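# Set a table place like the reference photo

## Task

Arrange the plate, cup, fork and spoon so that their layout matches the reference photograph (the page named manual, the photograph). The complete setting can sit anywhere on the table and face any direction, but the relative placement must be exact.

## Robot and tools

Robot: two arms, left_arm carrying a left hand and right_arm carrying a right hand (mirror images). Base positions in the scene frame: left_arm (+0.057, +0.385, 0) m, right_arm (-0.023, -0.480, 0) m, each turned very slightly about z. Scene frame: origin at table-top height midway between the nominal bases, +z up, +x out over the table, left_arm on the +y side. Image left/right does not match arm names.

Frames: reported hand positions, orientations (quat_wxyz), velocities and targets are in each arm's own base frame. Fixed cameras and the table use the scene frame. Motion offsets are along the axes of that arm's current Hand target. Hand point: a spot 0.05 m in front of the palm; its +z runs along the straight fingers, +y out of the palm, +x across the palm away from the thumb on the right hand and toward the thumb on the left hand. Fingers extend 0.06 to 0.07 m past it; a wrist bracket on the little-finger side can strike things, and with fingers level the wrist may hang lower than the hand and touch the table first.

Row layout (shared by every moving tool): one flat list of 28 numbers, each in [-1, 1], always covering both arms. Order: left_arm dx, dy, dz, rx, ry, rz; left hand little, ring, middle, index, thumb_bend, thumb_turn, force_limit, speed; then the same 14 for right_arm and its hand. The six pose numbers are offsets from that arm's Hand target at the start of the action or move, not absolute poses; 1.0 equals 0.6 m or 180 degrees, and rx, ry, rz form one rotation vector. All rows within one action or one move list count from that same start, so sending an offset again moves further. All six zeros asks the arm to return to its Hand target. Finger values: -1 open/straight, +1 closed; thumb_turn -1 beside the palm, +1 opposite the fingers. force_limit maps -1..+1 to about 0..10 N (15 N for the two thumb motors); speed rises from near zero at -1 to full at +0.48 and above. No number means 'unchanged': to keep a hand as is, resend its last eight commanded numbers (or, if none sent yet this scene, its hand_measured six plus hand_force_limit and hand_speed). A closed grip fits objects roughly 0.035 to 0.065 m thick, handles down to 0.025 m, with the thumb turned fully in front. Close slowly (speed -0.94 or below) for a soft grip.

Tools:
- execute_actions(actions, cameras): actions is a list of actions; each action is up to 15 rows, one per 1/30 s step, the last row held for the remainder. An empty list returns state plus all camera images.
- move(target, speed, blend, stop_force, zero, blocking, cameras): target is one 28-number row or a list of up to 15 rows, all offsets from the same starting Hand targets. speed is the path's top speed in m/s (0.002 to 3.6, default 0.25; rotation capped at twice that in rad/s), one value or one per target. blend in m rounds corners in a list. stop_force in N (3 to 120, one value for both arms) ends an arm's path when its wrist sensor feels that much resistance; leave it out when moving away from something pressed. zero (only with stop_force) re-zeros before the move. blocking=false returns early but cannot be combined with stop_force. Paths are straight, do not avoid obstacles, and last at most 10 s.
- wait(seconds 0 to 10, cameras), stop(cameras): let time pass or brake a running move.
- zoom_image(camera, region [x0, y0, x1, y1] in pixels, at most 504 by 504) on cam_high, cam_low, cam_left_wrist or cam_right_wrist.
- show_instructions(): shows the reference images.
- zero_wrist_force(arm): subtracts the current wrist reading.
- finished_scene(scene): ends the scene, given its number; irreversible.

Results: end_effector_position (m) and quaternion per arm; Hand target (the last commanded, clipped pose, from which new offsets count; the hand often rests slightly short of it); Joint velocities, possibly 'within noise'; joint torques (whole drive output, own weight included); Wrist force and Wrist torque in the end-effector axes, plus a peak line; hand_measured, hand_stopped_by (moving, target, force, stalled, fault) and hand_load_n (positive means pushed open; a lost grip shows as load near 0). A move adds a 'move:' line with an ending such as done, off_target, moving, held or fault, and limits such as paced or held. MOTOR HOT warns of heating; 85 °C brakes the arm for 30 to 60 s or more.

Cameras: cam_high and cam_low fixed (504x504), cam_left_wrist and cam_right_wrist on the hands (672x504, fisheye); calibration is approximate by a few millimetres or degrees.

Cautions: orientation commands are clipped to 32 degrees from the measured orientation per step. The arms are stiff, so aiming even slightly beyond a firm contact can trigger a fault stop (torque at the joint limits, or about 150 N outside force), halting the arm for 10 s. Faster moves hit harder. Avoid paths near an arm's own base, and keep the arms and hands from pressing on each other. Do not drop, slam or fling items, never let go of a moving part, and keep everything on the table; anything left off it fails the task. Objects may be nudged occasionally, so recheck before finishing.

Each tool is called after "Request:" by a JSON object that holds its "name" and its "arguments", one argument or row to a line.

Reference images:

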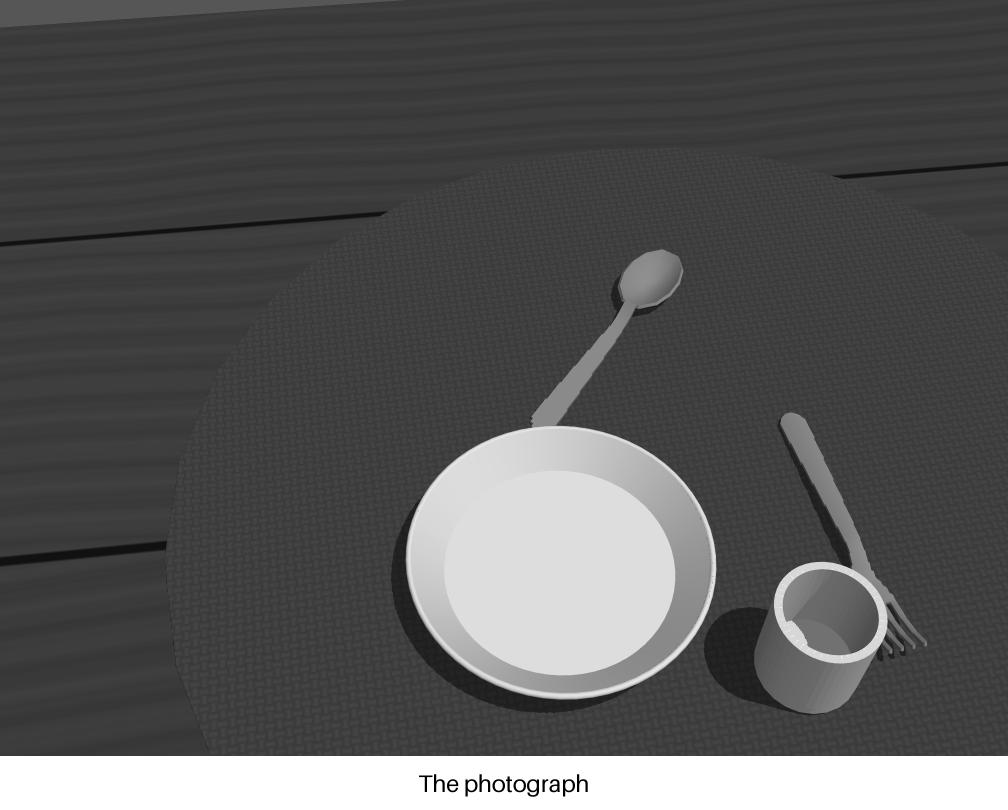

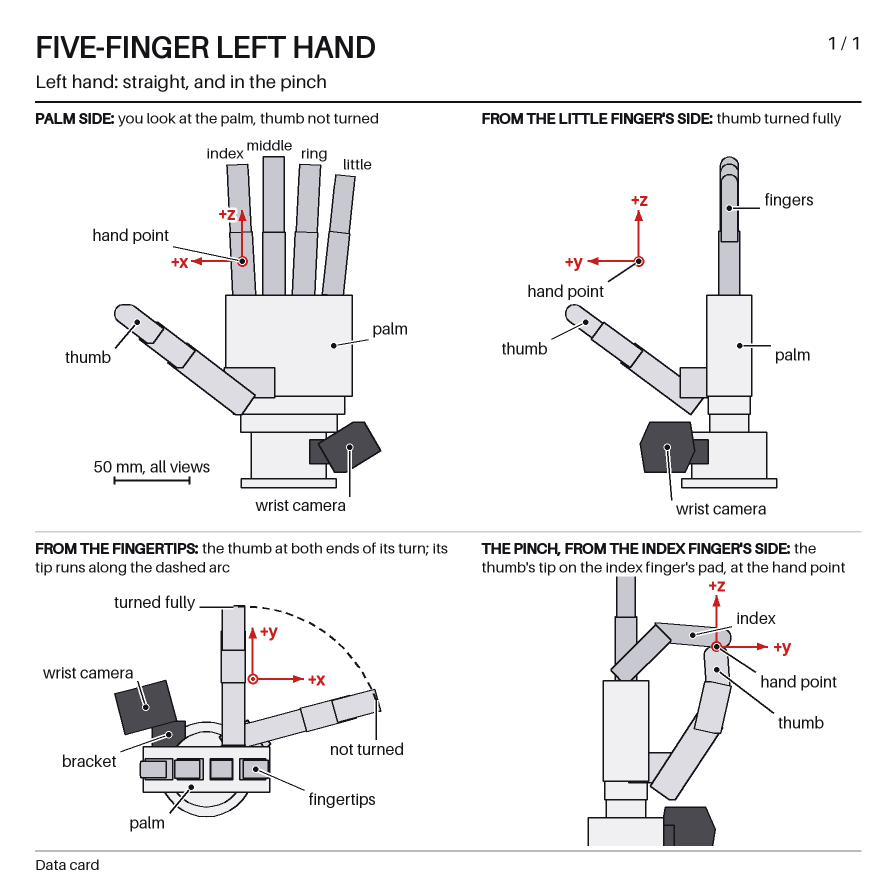

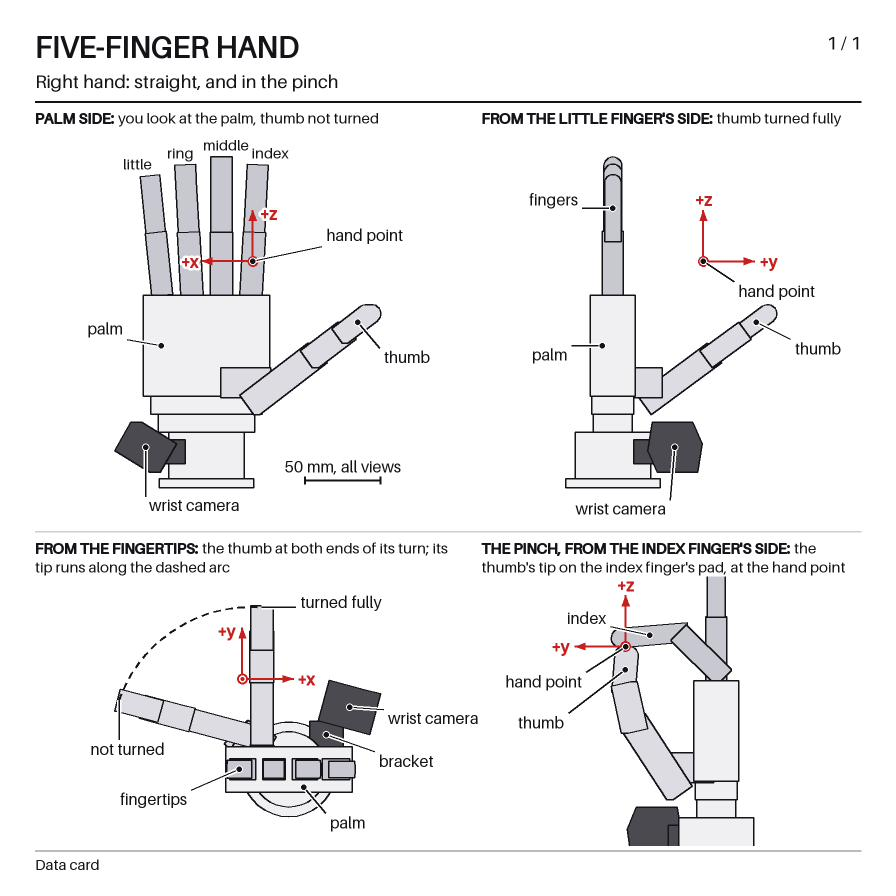

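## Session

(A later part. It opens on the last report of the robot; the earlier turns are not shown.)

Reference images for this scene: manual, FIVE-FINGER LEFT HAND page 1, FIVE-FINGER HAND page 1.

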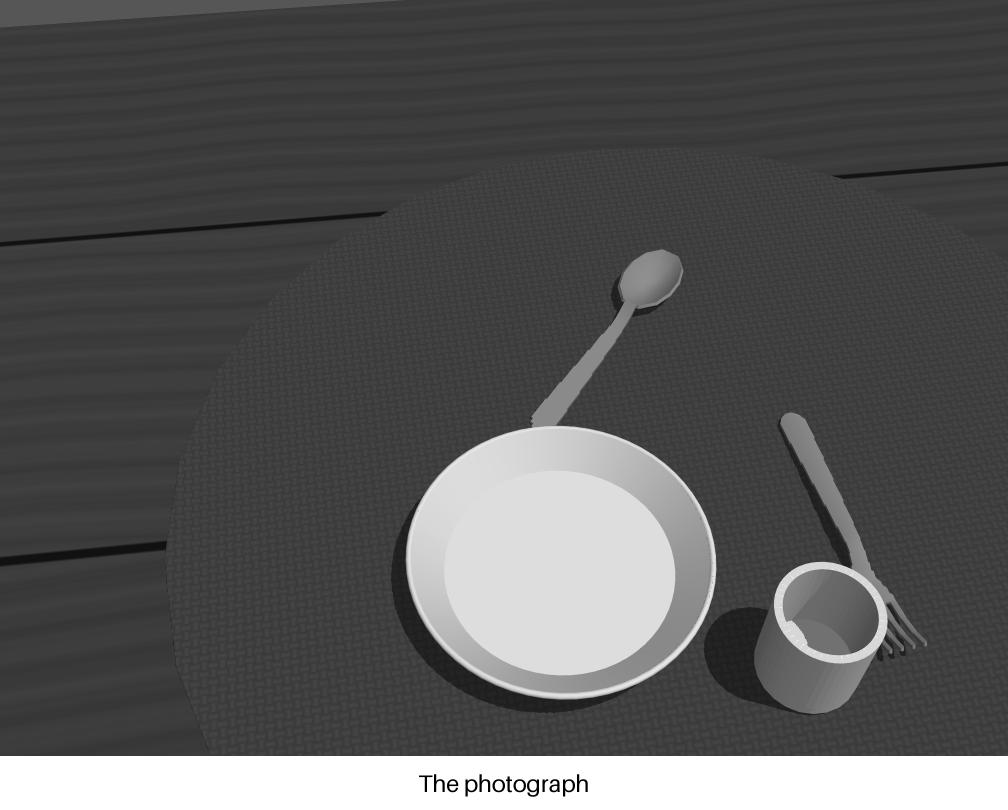

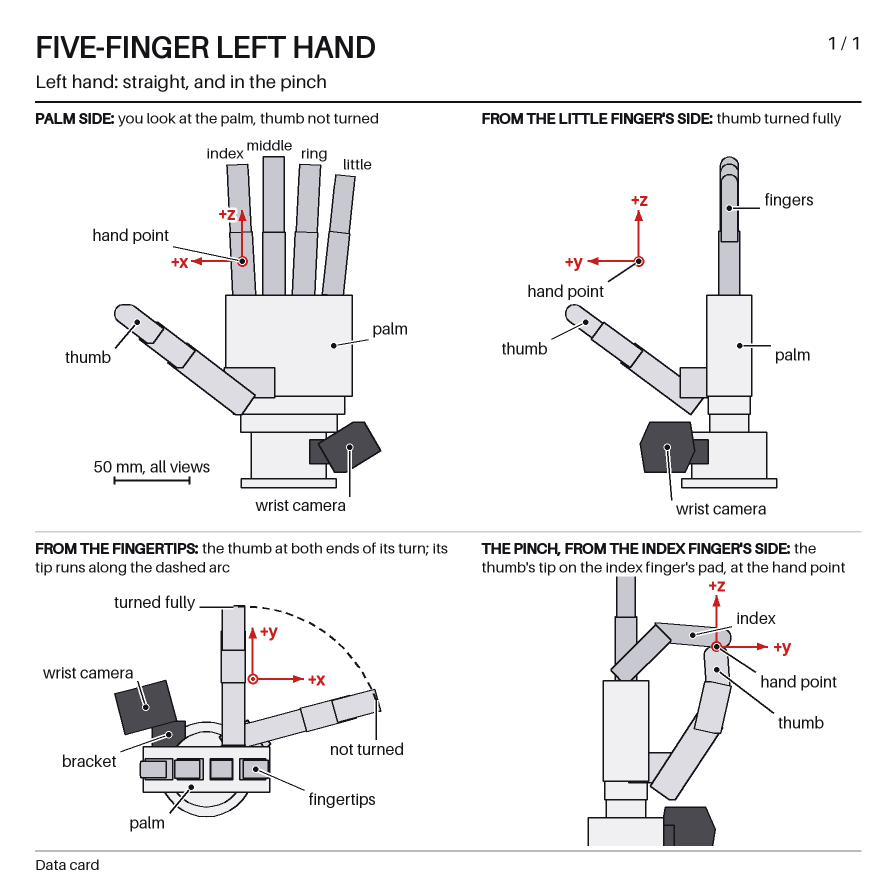

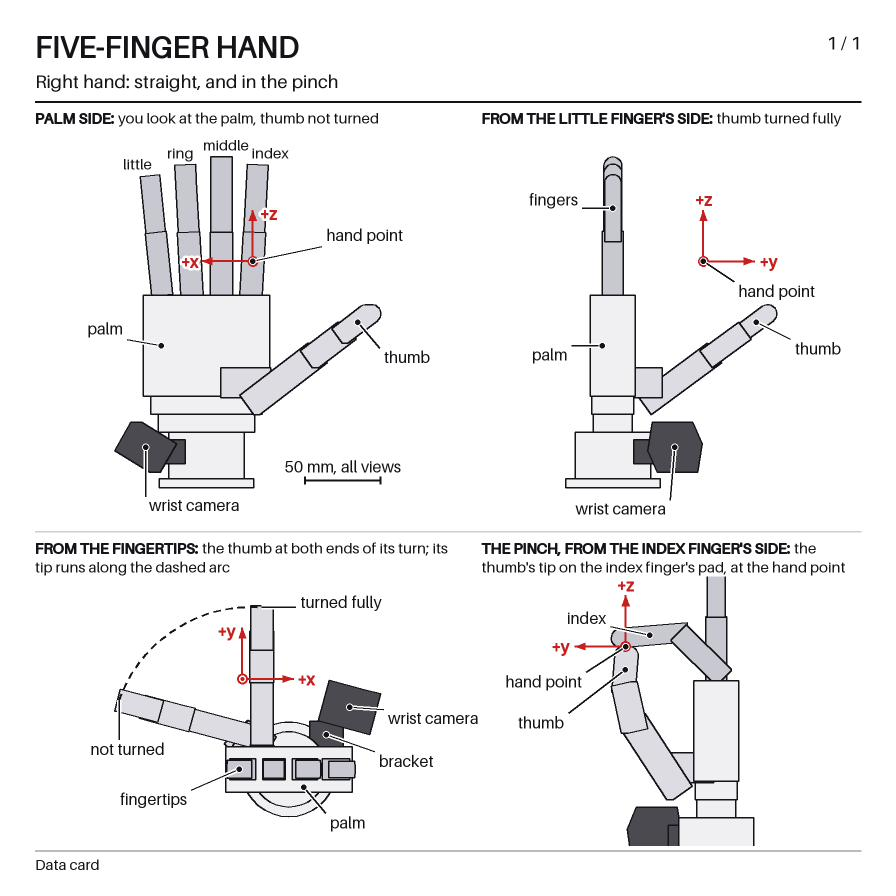

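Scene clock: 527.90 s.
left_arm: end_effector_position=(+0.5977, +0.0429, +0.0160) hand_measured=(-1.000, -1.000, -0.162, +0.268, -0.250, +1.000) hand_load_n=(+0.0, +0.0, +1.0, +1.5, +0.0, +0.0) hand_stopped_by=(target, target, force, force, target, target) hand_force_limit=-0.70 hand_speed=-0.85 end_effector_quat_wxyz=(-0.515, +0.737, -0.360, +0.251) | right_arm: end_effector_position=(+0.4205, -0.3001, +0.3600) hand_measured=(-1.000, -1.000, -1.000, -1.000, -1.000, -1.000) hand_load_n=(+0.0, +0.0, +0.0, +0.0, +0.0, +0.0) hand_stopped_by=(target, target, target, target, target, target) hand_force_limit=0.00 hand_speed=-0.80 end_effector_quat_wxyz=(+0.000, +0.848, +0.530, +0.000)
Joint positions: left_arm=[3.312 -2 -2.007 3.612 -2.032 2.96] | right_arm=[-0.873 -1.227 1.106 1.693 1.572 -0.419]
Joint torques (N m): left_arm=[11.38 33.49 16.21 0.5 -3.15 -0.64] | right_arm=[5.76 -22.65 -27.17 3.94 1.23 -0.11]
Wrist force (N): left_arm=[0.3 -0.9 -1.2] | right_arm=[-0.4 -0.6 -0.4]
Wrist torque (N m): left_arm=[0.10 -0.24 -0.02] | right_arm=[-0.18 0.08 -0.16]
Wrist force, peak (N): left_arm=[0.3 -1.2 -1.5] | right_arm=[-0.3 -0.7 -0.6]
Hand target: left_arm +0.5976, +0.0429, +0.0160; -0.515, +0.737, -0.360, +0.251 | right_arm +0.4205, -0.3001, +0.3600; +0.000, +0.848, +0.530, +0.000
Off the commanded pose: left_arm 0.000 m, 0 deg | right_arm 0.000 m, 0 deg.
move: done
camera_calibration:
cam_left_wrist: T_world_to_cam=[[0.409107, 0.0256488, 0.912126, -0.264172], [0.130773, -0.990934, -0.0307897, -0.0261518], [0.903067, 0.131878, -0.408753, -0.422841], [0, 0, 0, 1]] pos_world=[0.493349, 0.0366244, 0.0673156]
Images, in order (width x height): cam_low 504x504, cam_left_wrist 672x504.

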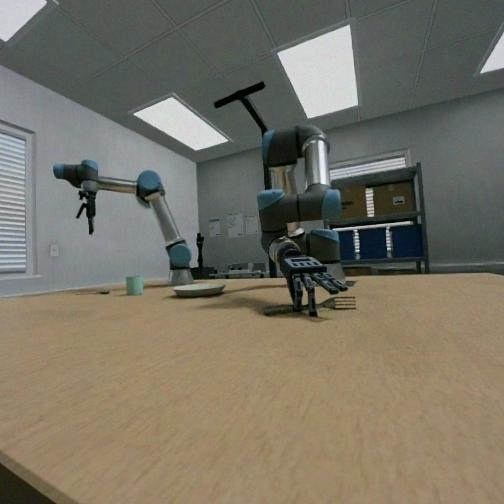

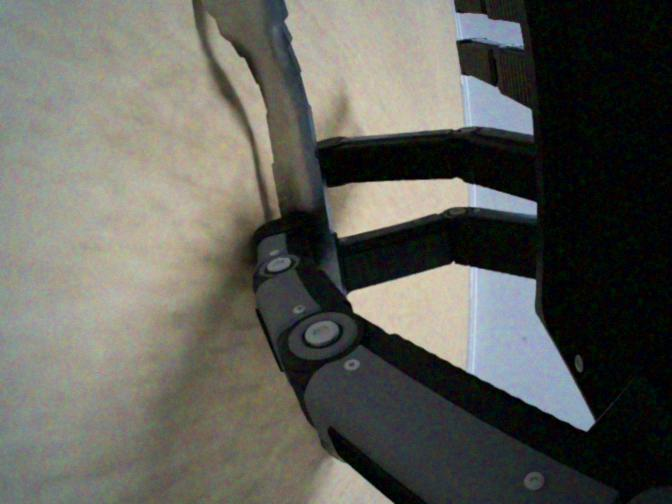

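Request:
{"name": "move", "arguments": {
  "target": [0,0,0,0,0,0,-1,-1,0.55,0.6,-0.25,1,-0.3,-0.85,0,0,0,0,0,0,-1,-1,-1,-1,-1,-1,0,-0.8],
  "speed": 0.03
}}

Request:
{"name": "move", "arguments": {
  "target": [0,-0.0783,-0.0285,0,0,0,-1,-1,0.55,0.6,-0.25,1,-0.3,-0.85,0,0,0,0,0,0,-1,-1,-1,-1,-1,-1,0,-0.8],
  "speed": 0.05,
  "cameras": ["cam_low","cam_left_wrist"]
}}

Request:
{"name": "zoom_image", "arguments": {
  "camera": "cam_low",
  "region": [250, 230, 370, 340]
}}

Scene clock: 532.47 s.
left_arm: end_effector_position=(+0.5976, +0.0429, +0.0160) hand_measured=(-1.000, -1.000, -0.150, +0.280, -0.250, +1.000) hand_load_n=(+0.0, -0.5, +2.5, +4.0, +0.5, +0.0) hand_stopped_by=(target, target, force, force, target, target) hand_force_limit=-0.30 hand_speed=-0.85 end_effector_quat_wxyz=(-0.515, +0.737, -0.360, +0.251) | right_arm: end_effector_position=(+0.4205, -0.3001, +0.3600) hand_measured=(-1.000, -1.000, -1.000, -1.000, -1.000, -1.000) hand_load_n=(+0.0, -0.5, +0.0, +0.0, +0.0, +0.0) hand_stopped_by=(target, target, target, target, target, target) hand_force_limit=0.00 hand_speed=-0.80 end_effector_quat_wxyz=(+0.000, +0.848, +0.530, +0.000)
Joint positions: left_arm=[3.312 -2 -2.007 3.612 -2.032 2.96] | right_arm=[-0.873 -1.227 1.106 1.693 1.572 -0.419]
Joint torques (N m): left_arm=[7.19 31.92 8.94 -2.58 -2.69 -2.06] | right_arm=[5.05 -23.21 -26.99 3.81 1.35 -0.09]
Wrist force (N): left_arm=[0.2 -4.4 -1.5] | right_arm=[-0.3 -0.4 -0.5]
Wrist torque (N m): left_arm=[0.10 -0.22 0.03] | right_arm=[-0.14 0.05 -0.14]
Wrist force, peak (N): left_arm=[0.2 -4.4 -1.5] | right_arm=[-0.5 -0.7 -0.5]
Hand target: left_arm +0.5976, +0.0429, +0.0160; -0.515, +0.737, -0.360, +0.251 | right_arm +0.4205, -0.3001, +0.3600; +0.000, +0.848, +0.530, +0.000
Off the commanded pose: left_arm 0.000 m, 0 deg | right_arm 0.000 m, 0 deg.
move: done

Scene clock: 533.80 s.
left_arm: end_effector_position=(+0.5978, +0.0429, +0.0661) hand_measured=(-1.000, -1.000, -0.150, +0.280, -0.250, +1.000) hand_load_n=(+0.0, +0.0, +0.0, +2.0, +2.5, +0.0) hand_stopped_by=(target, target, force, force, target, target) hand_force_limit=-0.30 hand_speed=-0.85 end_effector_quat_wxyz=(-0.515, +0.737, -0.360, +0.251) | right_arm: end_effector_position=(+0.4205, -0.3001, +0.3600) hand_measured=(-1.000, -1.000, -1.000, -1.000, -1.000, -1.000) hand_load_n=(+0.0, +0.0, +0.0, +0.0, +0.0, +0.0) hand_stopped_by=(target, target, target, target, target, target) hand_force_limit=0.00 hand_speed=-0.80 end_effector_quat_wxyz=(+0.000, +0.848, +0.530, +0.000)
Joint positions: left_arm=[3.312 -1.907 -1.969 3.483 -2.032 2.96] | right_arm=[-0.873 -1.227 1.106 1.693 1.572 -0.419]
Joint torques (N m): left_arm=[4.92 22.63 7.85 3.06 -1.99 1.46] | right_arm=[5.89 -24.46 -27.84 3.96 1.26 0.01]
Wrist force (N): left_arm=[0.7 0.8 -0.5] | right_arm=[-0.5 -0.6 -0.6]
Wrist torque (N m): left_arm=[0.05 -0.25 -0.05] | right_arm=[-0.17 0.09 -0.16]
Wrist force, peak (N): left_arm=[0.4 -3.4 -1.4] | right_arm=[-0.5 -0.6 -0.6]
Hand target: left_arm +0.5977, +0.0429, +0.0660; -0.515, +0.737, -0.360, +0.251 | right_arm +0.4205, -0.3001, +0.3600; +0.000, +0.848, +0.530, +0.000
Off the commanded pose: left_arm 0.000 m, 0 deg | right_arm 0.000 m, 0 deg.
move: done
camera_calibration:
cam_left_wrist: T_world_to_cam=[[0.408988, 0.0256323, 0.91218, -0.309898], [0.130765, -0.990935, -0.0307848, -0.0246317], [0.903122, 0.131872, -0.408632, -0.402584], [0, 0, 0, 1]] pos_world=[0.493548, 0.0366244, 0.117415]
Images, in order (width x height): cam_low 504x504, cam_left_wrist 672x504.

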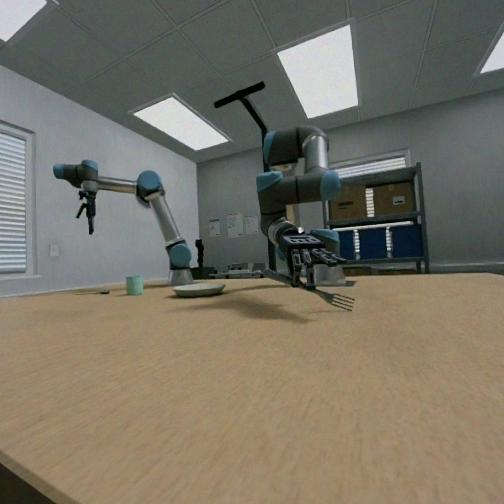

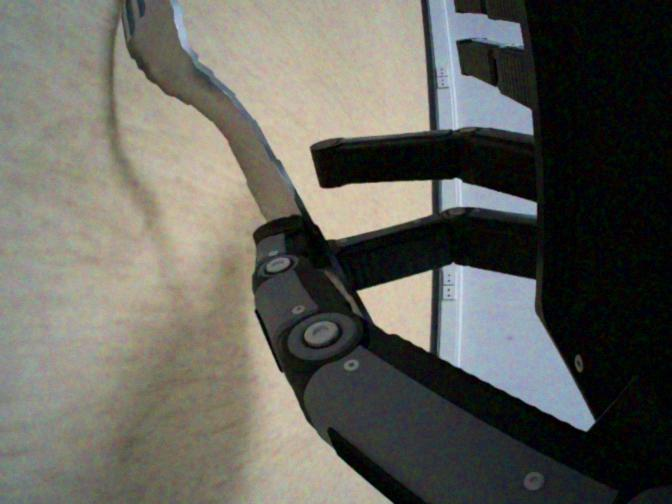

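Scaled by 4.200 from the camera's 504x504 image, which has a finer 720x720 frame.

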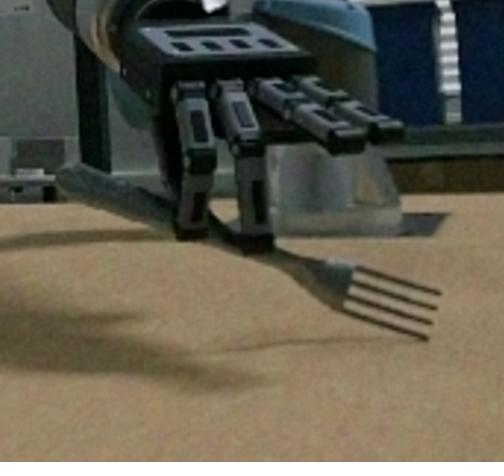

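Request:
{"name": "move", "arguments": {
  "target": [0,0,0,0,0,0,-1,-1,0.6,0.65,-0.25,1,-0.1,-0.85,0,0,0,0,0,0,-1,-1,-1,-1,-1,-1,0,-0.8],
  "speed": 0.03,
  "cameras": ["cam_low","cam_left_wrist"]
}}

Request:
{"name": "zoom_image", "arguments": {
  "camera": "cam_low",
  "region": [250, 230, 370, 340]
}}

Scene clock: 538.33 s.
left_arm: end_effector_position=(+0.5977, +0.0429, +0.0660) hand_measured=(-1.000, -1.000, +0.222, +0.304, -0.252, +1.000) hand_load_n=(+0.0, -0.5, +4.5, +11.0, +5.0, +1.5) hand_stopped_by=(target, target, force, force, target, target) hand_force_limit=-0.10 hand_speed=-0.85 end_effector_quat_wxyz=(-0.515, +0.737, -0.360, +0.251) | right_arm: end_effector_position=(+0.4205, -0.3001, +0.3600) hand_measured=(-1.000, -1.000, -1.000, -1.000, -1.000, -1.000) hand_load_n=(+0.0, +0.0, +0.0, +0.0, +0.0, +0.0) hand_stopped_by=(target, target, target, target, target, target) hand_force_limit=0.00 hand_speed=-0.80 end_effector_quat_wxyz=(+0.000, +0.848, +0.530, +0.000)
Joint positions: left_arm=[3.312 -1.907 -1.969 3.483 -2.032 2.96] | right_arm=[-0.873 -1.227 1.106 1.693 1.572 -0.419]
Joint torques (N m): left_arm=[2.7 24.22 8.01 -1.18 0.31 1.05] | right_arm=[5.54 -24.4 -27.83 3.76 1.18 -0.11]
Wrist force (N): left_arm=[0.5 1.2 -0.9] | right_arm=[-0.5 -0.5 -0.3]
Wrist torque (N m): left_arm=[0.09 -0.24 -0.08] | right_arm=[-0.15 0.08 -0.15]
Wrist force, peak (N): left_arm=[0.5 1.7 -1.0] | right_arm=[-0.6 -0.4 -0.7]
Hand target: left_arm +0.5977, +0.0429, +0.0660; -0.515, +0.737, -0.360, +0.251 | right_arm +0.4205, -0.3001, +0.3600; +0.000, +0.848, +0.530, +0.000
Off the commanded pose: left_arm 0.000 m, 0 deg | right_arm 0.000 m, 0 deg.
move: done
camera_calibration:
cam_left_wrist: T_world_to_cam=[[0.409107, 0.0256488, 0.912126, -0.309819], [0.130773, -0.990934, -0.0307897, -0.0246253], [0.903067, 0.131878, -0.408753, -0.402494], [0, 0, 0, 1]] pos_world=[0.493449, 0.0366244, 0.117316]
Images, in order (width x height): cam_low 504x504, cam_left_wrist 672x504.

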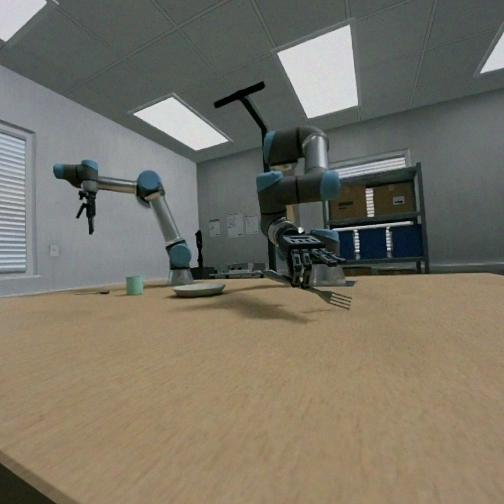

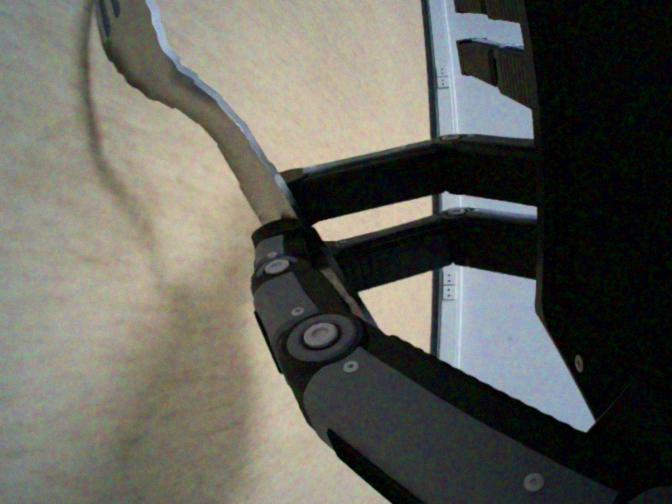

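Scaled by 4.200 from the camera's 504x504 image, which has a finer 720x720 frame.

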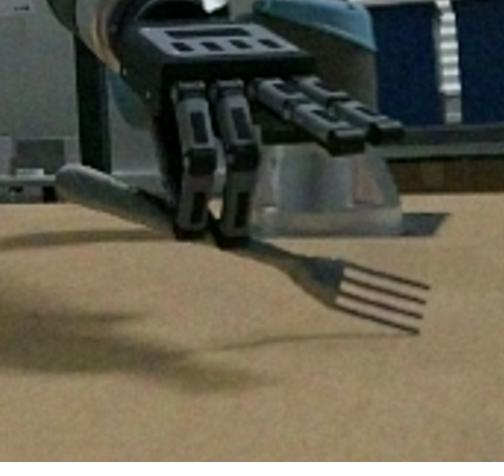

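Request:
{"name": "move", "arguments": {
  "target": [
    [0,-0.1566,-0.0576,0,0,0,-1,-1,0.6,0.65,-0.25,1,-0.1,-0.85,0,0,0,0,0,0,-1,-1,-1,-1,-1,-1,0,-0.8],
    [0.0232,-0.0303,-0.5662,0.0154,0.6236,0.4872,-1,-1,0.6,0.65,-0.25,1,-0.1,-0.85,0,0,0,0,0,0,-1,-1,-1,-1,-1,-1,0,-0.8]
  ],
  "speed": 0.2,
  "blend": 0.03,
  "cameras": ["all"]
}}

Scene clock: 605.00 s.
left_arm: end_effector_position=(+0.3599, -0.1607, +0.1998) hand_measured=(-1.000, -1.000, +0.222, +0.304, -0.252, +1.000) hand_load_n=(+0.0, +0.0, +5.0, +10.5, +5.0, +1.5) hand_stopped_by=(target, target, force, force, target, target) hand_force_limit=-0.10 hand_speed=-0.85 end_effector_quat_wxyz=(+0.057, +0.169, +0.925, -0.337) | right_arm: end_effector_position=(+0.4205, -0.3001, +0.3600) hand_measured=(-1.000, -1.000, -1.000, -1.000, -1.000, -1.000) hand_load_n=(+0.0, +0.0, +0.0, +0.0, +0.0, +0.0) hand_stopped_by=(target, target, target, target, target, target) hand_force_limit=0.00 hand_speed=-0.80 end_effector_quat_wxyz=(+0.000, +0.848, +0.530, +0.000)
Joint positions: left_arm=[3.368 -1.783 -1.786 1.803 -0.897 5.369] | right_arm=[-0.873 -1.227 1.106 1.693 1.572 -0.419]
Joint torques (N m): left_arm=[5.98 31.79 9.07 -1.69 3.45 -0.69] | right_arm=[5.14 -24.42 -26.66 3.75 1.14 0.27]
Wrist force (N): left_arm=[0.1 0.9 -0.1] | right_arm=[-0.5 -0.6 -0.4]
Wrist torque (N m): left_arm=[0.10 -0.02 -0.07] | right_arm=[-0.17 0.09 -0.16]
Wrist force, peak (N): left_arm=[0.3 3.4 -0.2] | right_arm=[-0.5 -0.7 -0.5]
Hand target: left_arm +0.3599, -0.1607, +0.1998; +0.057, +0.169, +0.925, -0.337 | right_arm +0.4205, -0.3001, +0.3600; +0.000, +0.848, +0.530, +0.000
Off the commanded pose: left_arm 0.000 m, 0 deg | right_arm 0.000 m, 0 deg.
move: done
camera_calibration:
cam_left_wrist: T_world_to_cam=[[-0.558063, -0.636173, 0.532775, -0.0117923], [-0.731585, 0.680203, 0.0459033, 0.372523], [-0.391598, -0.364153, -0.845011, 0.3672], [0, 0, 0, 1]] pos_world=[0.409746, -0.127176, 0.29947]
cam_right_wrist: T_world_to_cam=[[0.987074, -0.155843, 0.0374014, -0.482751], [-0.150806, -0.824153, 0.545921, -0.384592], [-0.0542534, -0.544504, -0.837002, 0.27813], [0, 0, 0, 1]] pos_world=[0.433602, -0.240753, 0.460807]

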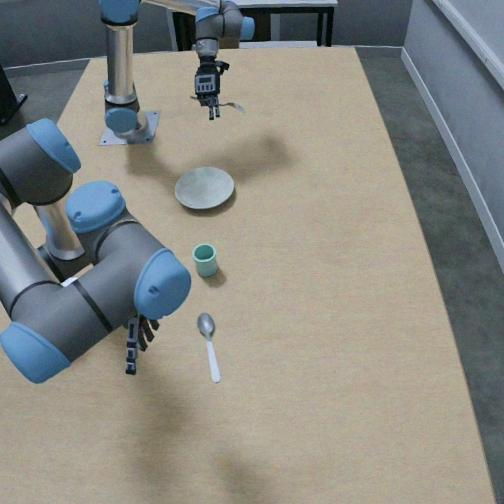

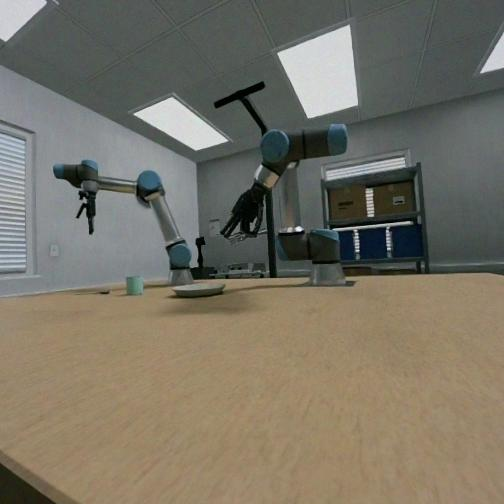

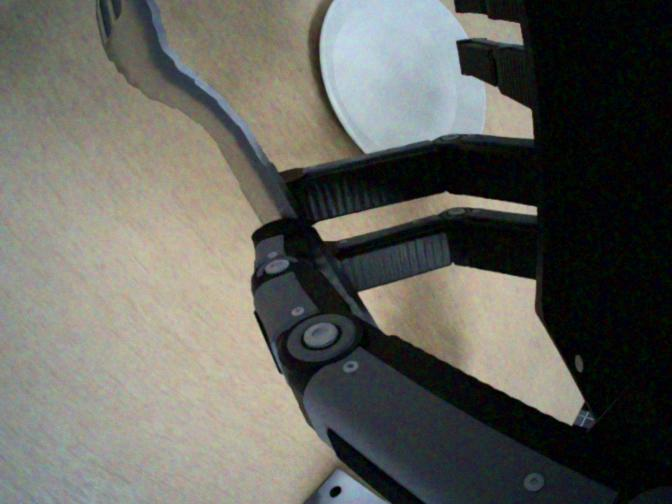

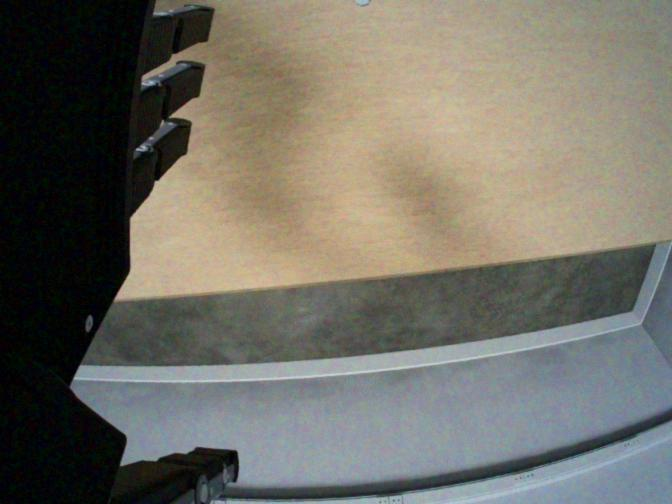

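Request:
{"name": "zoom_image", "arguments": {
  "camera": "cam_low",
  "region": [190, 170, 300, 280]
}}

Request:
{"name": "zoom_image", "arguments": {
  "camera": "cam_high",
  "region": [180, 60, 260, 140]
}}

Scaled by 4.582 from the camera's 504x504 image, which has a finer 720x720 frame.

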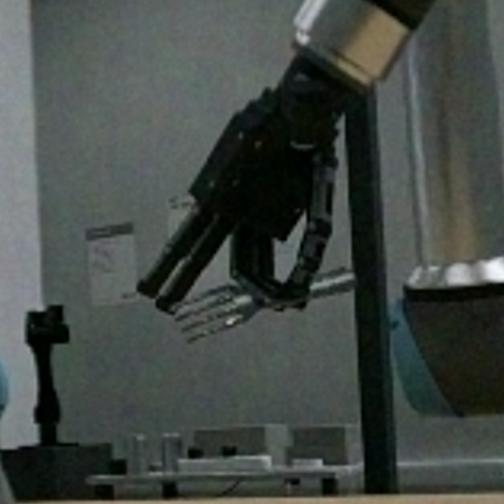

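Scaled by 6.300 from the camera's 504x504 image, which has a finer 720x720 frame.

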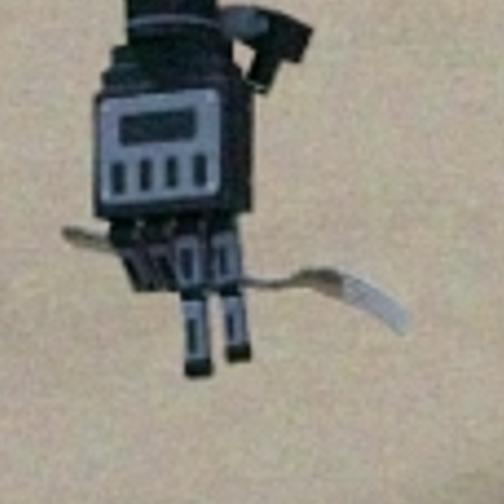

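Request:
{"name": "move", "arguments": {
  "target": [0.0735,0.0660,0.2315,-0.0188,-0.0868,0.0042,-1,-1,0.6,0.65,-0.25,1,-0.1,-0.85,0,0,0,0,0,0,-1,-1,-1,-1,-1,-1,0,-0.8],
  "speed": 0.15,
  "cameras": ["cam_high","cam_low","cam_left_wrist"]
}}

Request:
{"name": "zoom_image", "arguments": {
  "camera": "cam_low",
  "region": [180, 220, 300, 310]
}}

Request:
{"name": "zoom_image", "arguments": {
  "camera": "cam_high",
  "region": [180, 90, 260, 170]
}}

Scene clock: 638.07 s.
left_arm: end_effector_position=(+0.3314, -0.2094, +0.0597) hand_measured=(-1.000, -1.000, +0.222, +0.304, -0.252, +1.000) hand_load_n=(+0.0, +0.0, +5.0, +10.5, +5.0, +1.5) hand_stopped_by=(target, target, force, force, target, target) hand_force_limit=-0.10 hand_speed=-0.85 end_effector_quat_wxyz=(+0.189, +0.126, +0.917, -0.329) | right_arm: end_effector_position=(+0.4205, -0.3001, +0.3600) hand_measured=(-1.000, -1.000, -1.000, -1.000, -1.000, -1.000) hand_load_n=(+0.0, +0.0, +0.0, +0.0, +0.0, +0.0) hand_stopped_by=(target, target, target, target, target, target) hand_force_limit=0.00 hand_speed=-0.80 end_effector_quat_wxyz=(+0.000, +0.848, +0.530, +0.000)
Joint positions: left_arm=[3.286 -1.74 -2.176 2.576 -0.821 5.039] | right_arm=[-0.873 -1.227 1.106 1.693 1.572 -0.419]
Joint torques (N m): left_arm=[13.73 24.73 5.41 0.13 0.92 -1.54] | right_arm=[5.75 -23.04 -28.27 3.76 1.19 0.12]
Motor temperatures (°C): left_arm=[36 39 33 47 41 41] | right_arm=[44 46 36 39 42 41]
Wrist force (N): left_arm=[0.6 0.4 -0.2] | right_arm=[-0.3 -0.3 -0.5]
Wrist torque (N m): left_arm=[0.03 -0.08 -0.14] | right_arm=[-0.12 0.06 -0.14]
Wrist force, peak (N): left_arm=[1.6 0.5 1.2] | right_arm=[-0.5 -0.7 -0.6]
Hand target: left_arm +0.3314, -0.2094, +0.0597; +0.190, +0.126, +0.917, -0.329 | right_arm +0.4205, -0.3001, +0.3600; +0.000, +0.848, +0.530, +0.000
Off the commanded pose: left_arm 0.000 m, 0 deg | right_arm 0.000 m, 0 deg.
move: done
camera_calibration:
cam_left_wrist: T_world_to_cam=[[-0.552392, -0.709689, 0.43727, 0.00430239], [-0.823066, 0.547425, -0.151287, 0.405496], [-0.132006, -0.443472, -0.886514, 0.11985], [0, 0, 0, 1]] pos_world=[0.351948, -0.165775, 0.165714]
Images, in order (width x height): cam_high 504x504, cam_low 504x504, cam_left_wrist 672x504.

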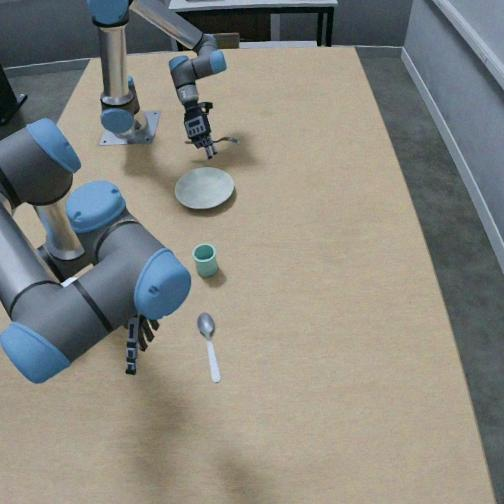

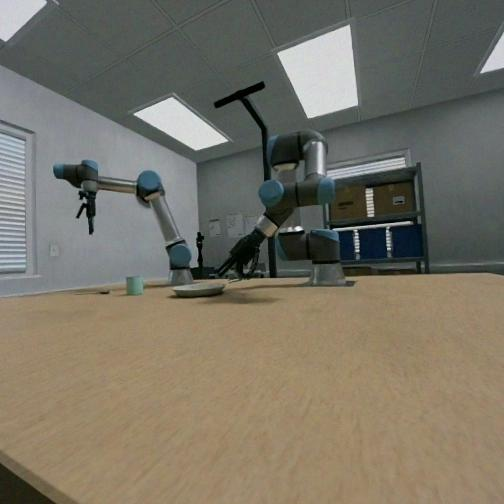

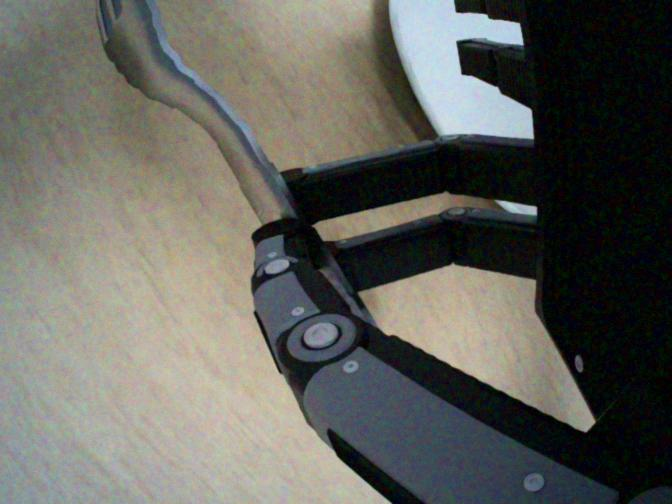

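Scaled by 4.200 from the camera's 504x504 image, which has a finer 720x720 frame.

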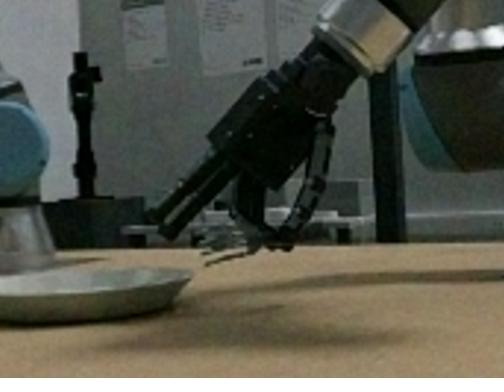

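Scaled by 6.300 from the camera's 504x504 image, which has a finer 720x720 frame.

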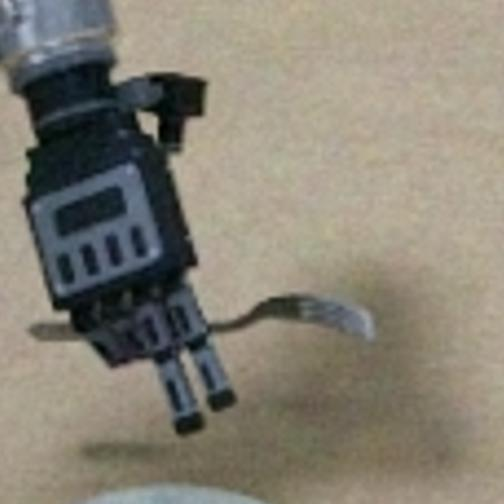

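Request:
{"name": "move", "arguments": {
  "target": [0.0322,0.0417,0.0535,0,0,0,-1,-1,0.6,0.65,-0.25,1,-0.1,-0.85,0,0,0,0,0,0,-1,-1,-1,-1,-1,-1,0,-0.8],
  "speed": 0.025,
  "stop_force": 3,
  "cameras": ["cam_high","cam_low","cam_left_wrist"]
}}

Request:
{"name": "zoom_image", "arguments": {
  "camera": "cam_low",
  "region": [180, 220, 300, 310]
}}

Request:
{"name": "zoom_image", "arguments": {
  "camera": "cam_high",
  "region": [180, 90, 260, 170]
}}

Scene clock: 657.53 s.
left_arm: end_effector_position=(+0.3315, -0.2094, +0.0147) hand_measured=(-1.000, -1.000, +0.222, +0.304, -0.252, +1.000) hand_load_n=(+0.0, +0.0, +5.0, +10.5, +5.0, +1.5) hand_stopped_by=(target, target, force, force, target, target) hand_force_limit=-0.10 hand_speed=-0.85 end_effector_quat_wxyz=(+0.190, +0.126, +0.917, -0.329) | right_arm: end_effector_position=(+0.4205, -0.3001, +0.3600) hand_measured=(-1.000, -1.000, -1.000, -1.000, -1.000, -1.000) hand_load_n=(+0.0, +0.0, +0.0, +0.0, +0.0, +0.0) hand_stopped_by=(target, target, target, target, target, target) hand_force_limit=0.00 hand_speed=-0.80 end_effector_quat_wxyz=(+0.000, +0.848, +0.530, +0.000)
Joint positions: left_arm=[3.286 -1.837 -2.216 2.714 -0.821 5.039] | right_arm=[-0.873 -1.227 1.106 1.693 1.572 -0.419]
Joint torques (N m): left_arm=[-10.84 28.93 20.39 -4.75 2.04 -2.34] | right_arm=[4.58 -23.26 -28.11 3.73 1.25 0.48]
Wrist force (N): left_arm=[0.5 1.0 0.0] | right_arm=[-0.6 -0.4 -0.4]
Wrist torque (N m): left_arm=[0.11 -0.05 -0.16] | right_arm=[-0.14 0.10 -0.16]
Wrist force, peak (N): left_arm=[0.2 0.9 -1.0] | right_arm=[-0.6 -0.6 -0.6]
Hand target: left_arm +0.3315, -0.2094, +0.0147; +0.190, +0.126, +0.917, -0.329 | right_arm +0.4205, -0.3001, +0.3600; +0.000, +0.848, +0.530, +0.000
Off the commanded pose: left_arm 0.000 m, 0 deg | right_arm 0.000 m, 0 deg.
move: done
camera_calibration:
cam_left_wrist: T_world_to_cam=[[-0.552153, -0.70978, 0.437425, 0.0240326], [-0.823242, 0.547142, -0.151352, 0.398724], [-0.131907, -0.443676, -0.886427, 0.0798475], [0, 0, 0, 1]] pos_world=[0.352049, -0.165675, 0.120614]
Images, in order (width x height): cam_high 504x504, cam_low 504x504, cam_left_wrist 672x504.

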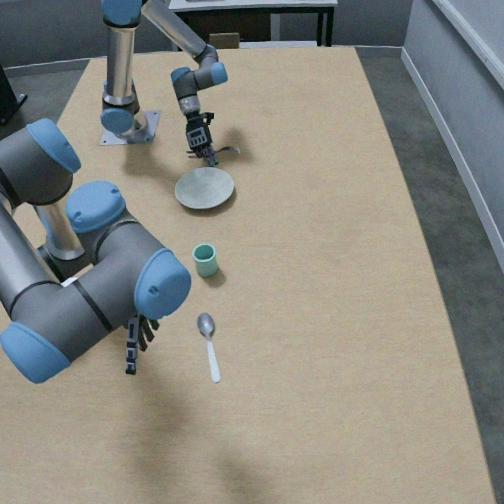

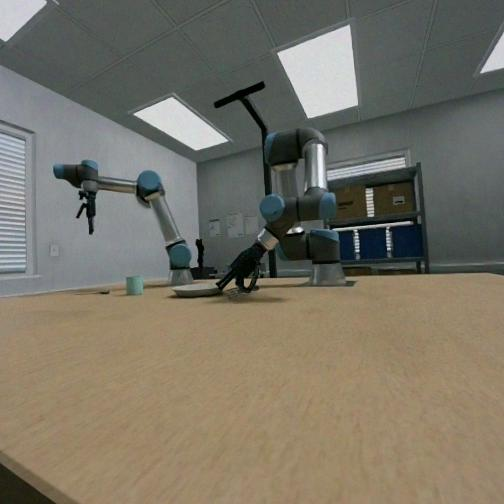

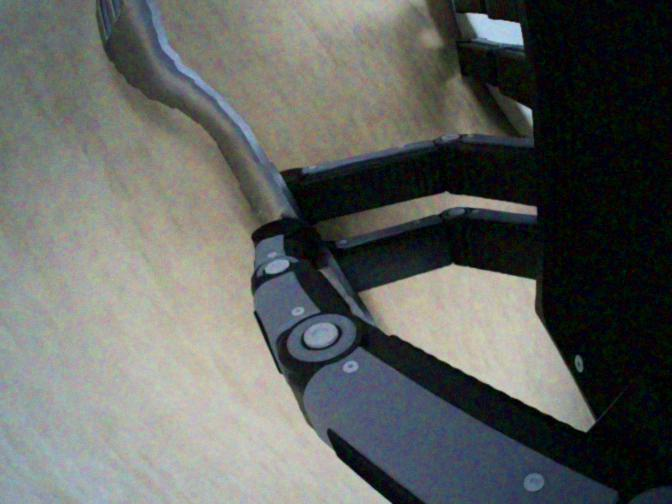

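Scaled by 4.200 from the camera's 504x504 image, which has a finer 720x720 frame.

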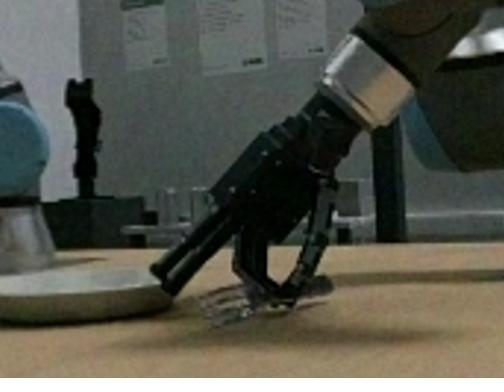

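Scaled by 6.300 from the camera's 504x504 image, which has a finer 720x720 frame.

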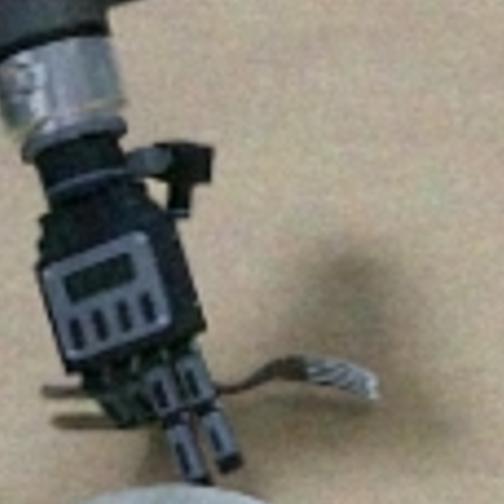

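Request:
{"name": "move", "arguments": {
  "target": [0.0057,0.0074,0.0095,0,0,0,-1,-1,0.6,0.65,-0.25,1,-0.1,-0.85,0,0,0,0,0,0,-1,-1,-1,-1,-1,-1,0,-0.8],
  "speed": 0.02,
  "stop_force": 3,
  "cameras": ["cam_low","cam_left_wrist"]
}}

Request:
{"name": "zoom_image", "arguments": {
  "camera": "cam_low",
  "region": [180, 240, 280, 310]
}}

Scene clock: 664.37 s.
left_arm: end_effector_position=(+0.3315, -0.2094, +0.0106) hand_measured=(-1.000, -1.000, +0.222, +0.304, -0.252, +1.000) hand_load_n=(+0.0, +0.0, +5.5, +9.5, +5.5, +1.5) hand_stopped_by=(target, target, force, force, target, target) hand_force_limit=-0.10 hand_speed=-0.85 end_effector_quat_wxyz=(+0.190, +0.126, +0.917, -0.329) | right_arm: end_effector_position=(+0.4205, -0.3001, +0.3600) hand_measured=(-1.000, -1.000, -1.000, -1.000, -1.000, -1.000) hand_load_n=(-0.5, +0.0, +0.0, +0.0, +0.0, +0.0) hand_stopped_by=(target, target, target, target, target, target) hand_force_limit=0.00 hand_speed=-0.80 end_effector_quat_wxyz=(+0.000, +0.848, +0.530, +0.000)
Joint positions: left_arm=[3.286 -1.847 -2.219 2.727 -0.821 5.039] | right_arm=[-0.873 -1.227 1.106 1.693 1.572 -0.419]
Joint torques (N m): left_arm=[-9.75 13.67 20.41 -0.88 -1.21 -2.01] | right_arm=[5.02 -23.64 -26.73 3.83 1.19 0.44]
Wrist force (N): left_arm=[-1.0 -0.9 -1.5] | right_arm=[-0.4 -0.5 -0.2]
Wrist torque (N m): left_arm=[0.01 -0.07 -0.12] | right_arm=[-0.17 0.07 -0.15]
Wrist force, peak (N): left_arm=[-3.1 -4.6 -4.7] | right_arm=[-0.5 -0.6 -0.6]
Hand target: left_arm +0.3315, -0.2094, +0.0106; +0.190, +0.126, +0.917, -0.329 (not the last commanded pose) | right_arm +0.4205, -0.3001, +0.3600; +0.000, +0.848, +0.530, +0.000
Off the commanded pose: left_arm 0.004 m, 0 deg | right_arm 0.000 m, 0 deg.
move: contact (left_arm)
camera_calibration:
cam_left_wrist: T_world_to_cam=[[-0.552189, -0.709755, 0.437418, 0.0258434], [-0.823218, 0.547173, -0.151372, 0.398103], [-0.131907, -0.443676, -0.886426, 0.0762132], [0, 0, 0, 1]] pos_world=[0.352049, -0.165674, 0.116514]
Images, in order (width x height): cam_low 504x504, cam_left_wrist 672x504.

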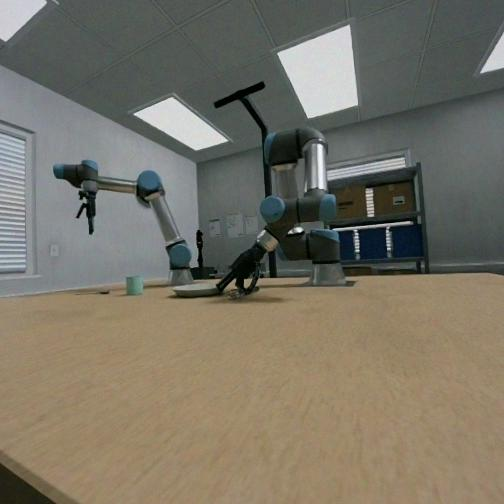

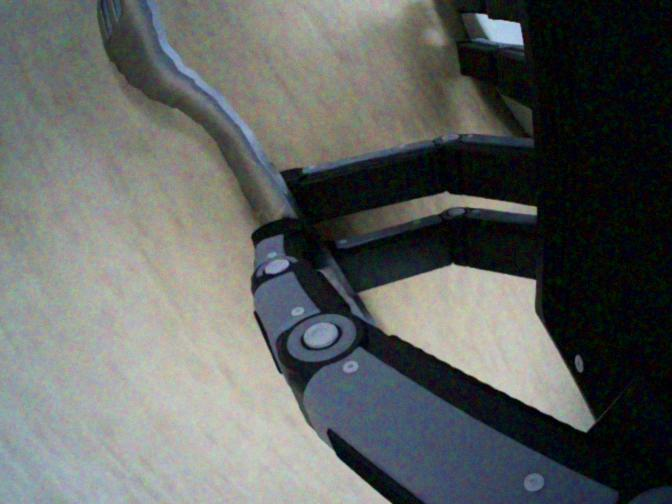

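Scaled by 5.040 from the camera's 504x504 image, which has a finer 720x720 frame.

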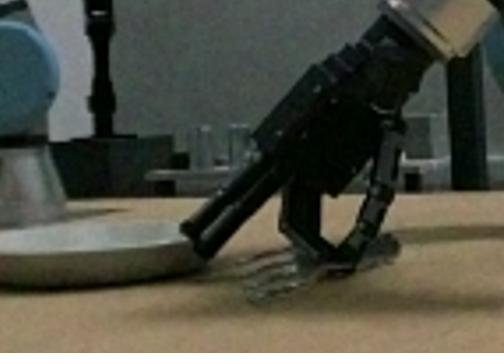

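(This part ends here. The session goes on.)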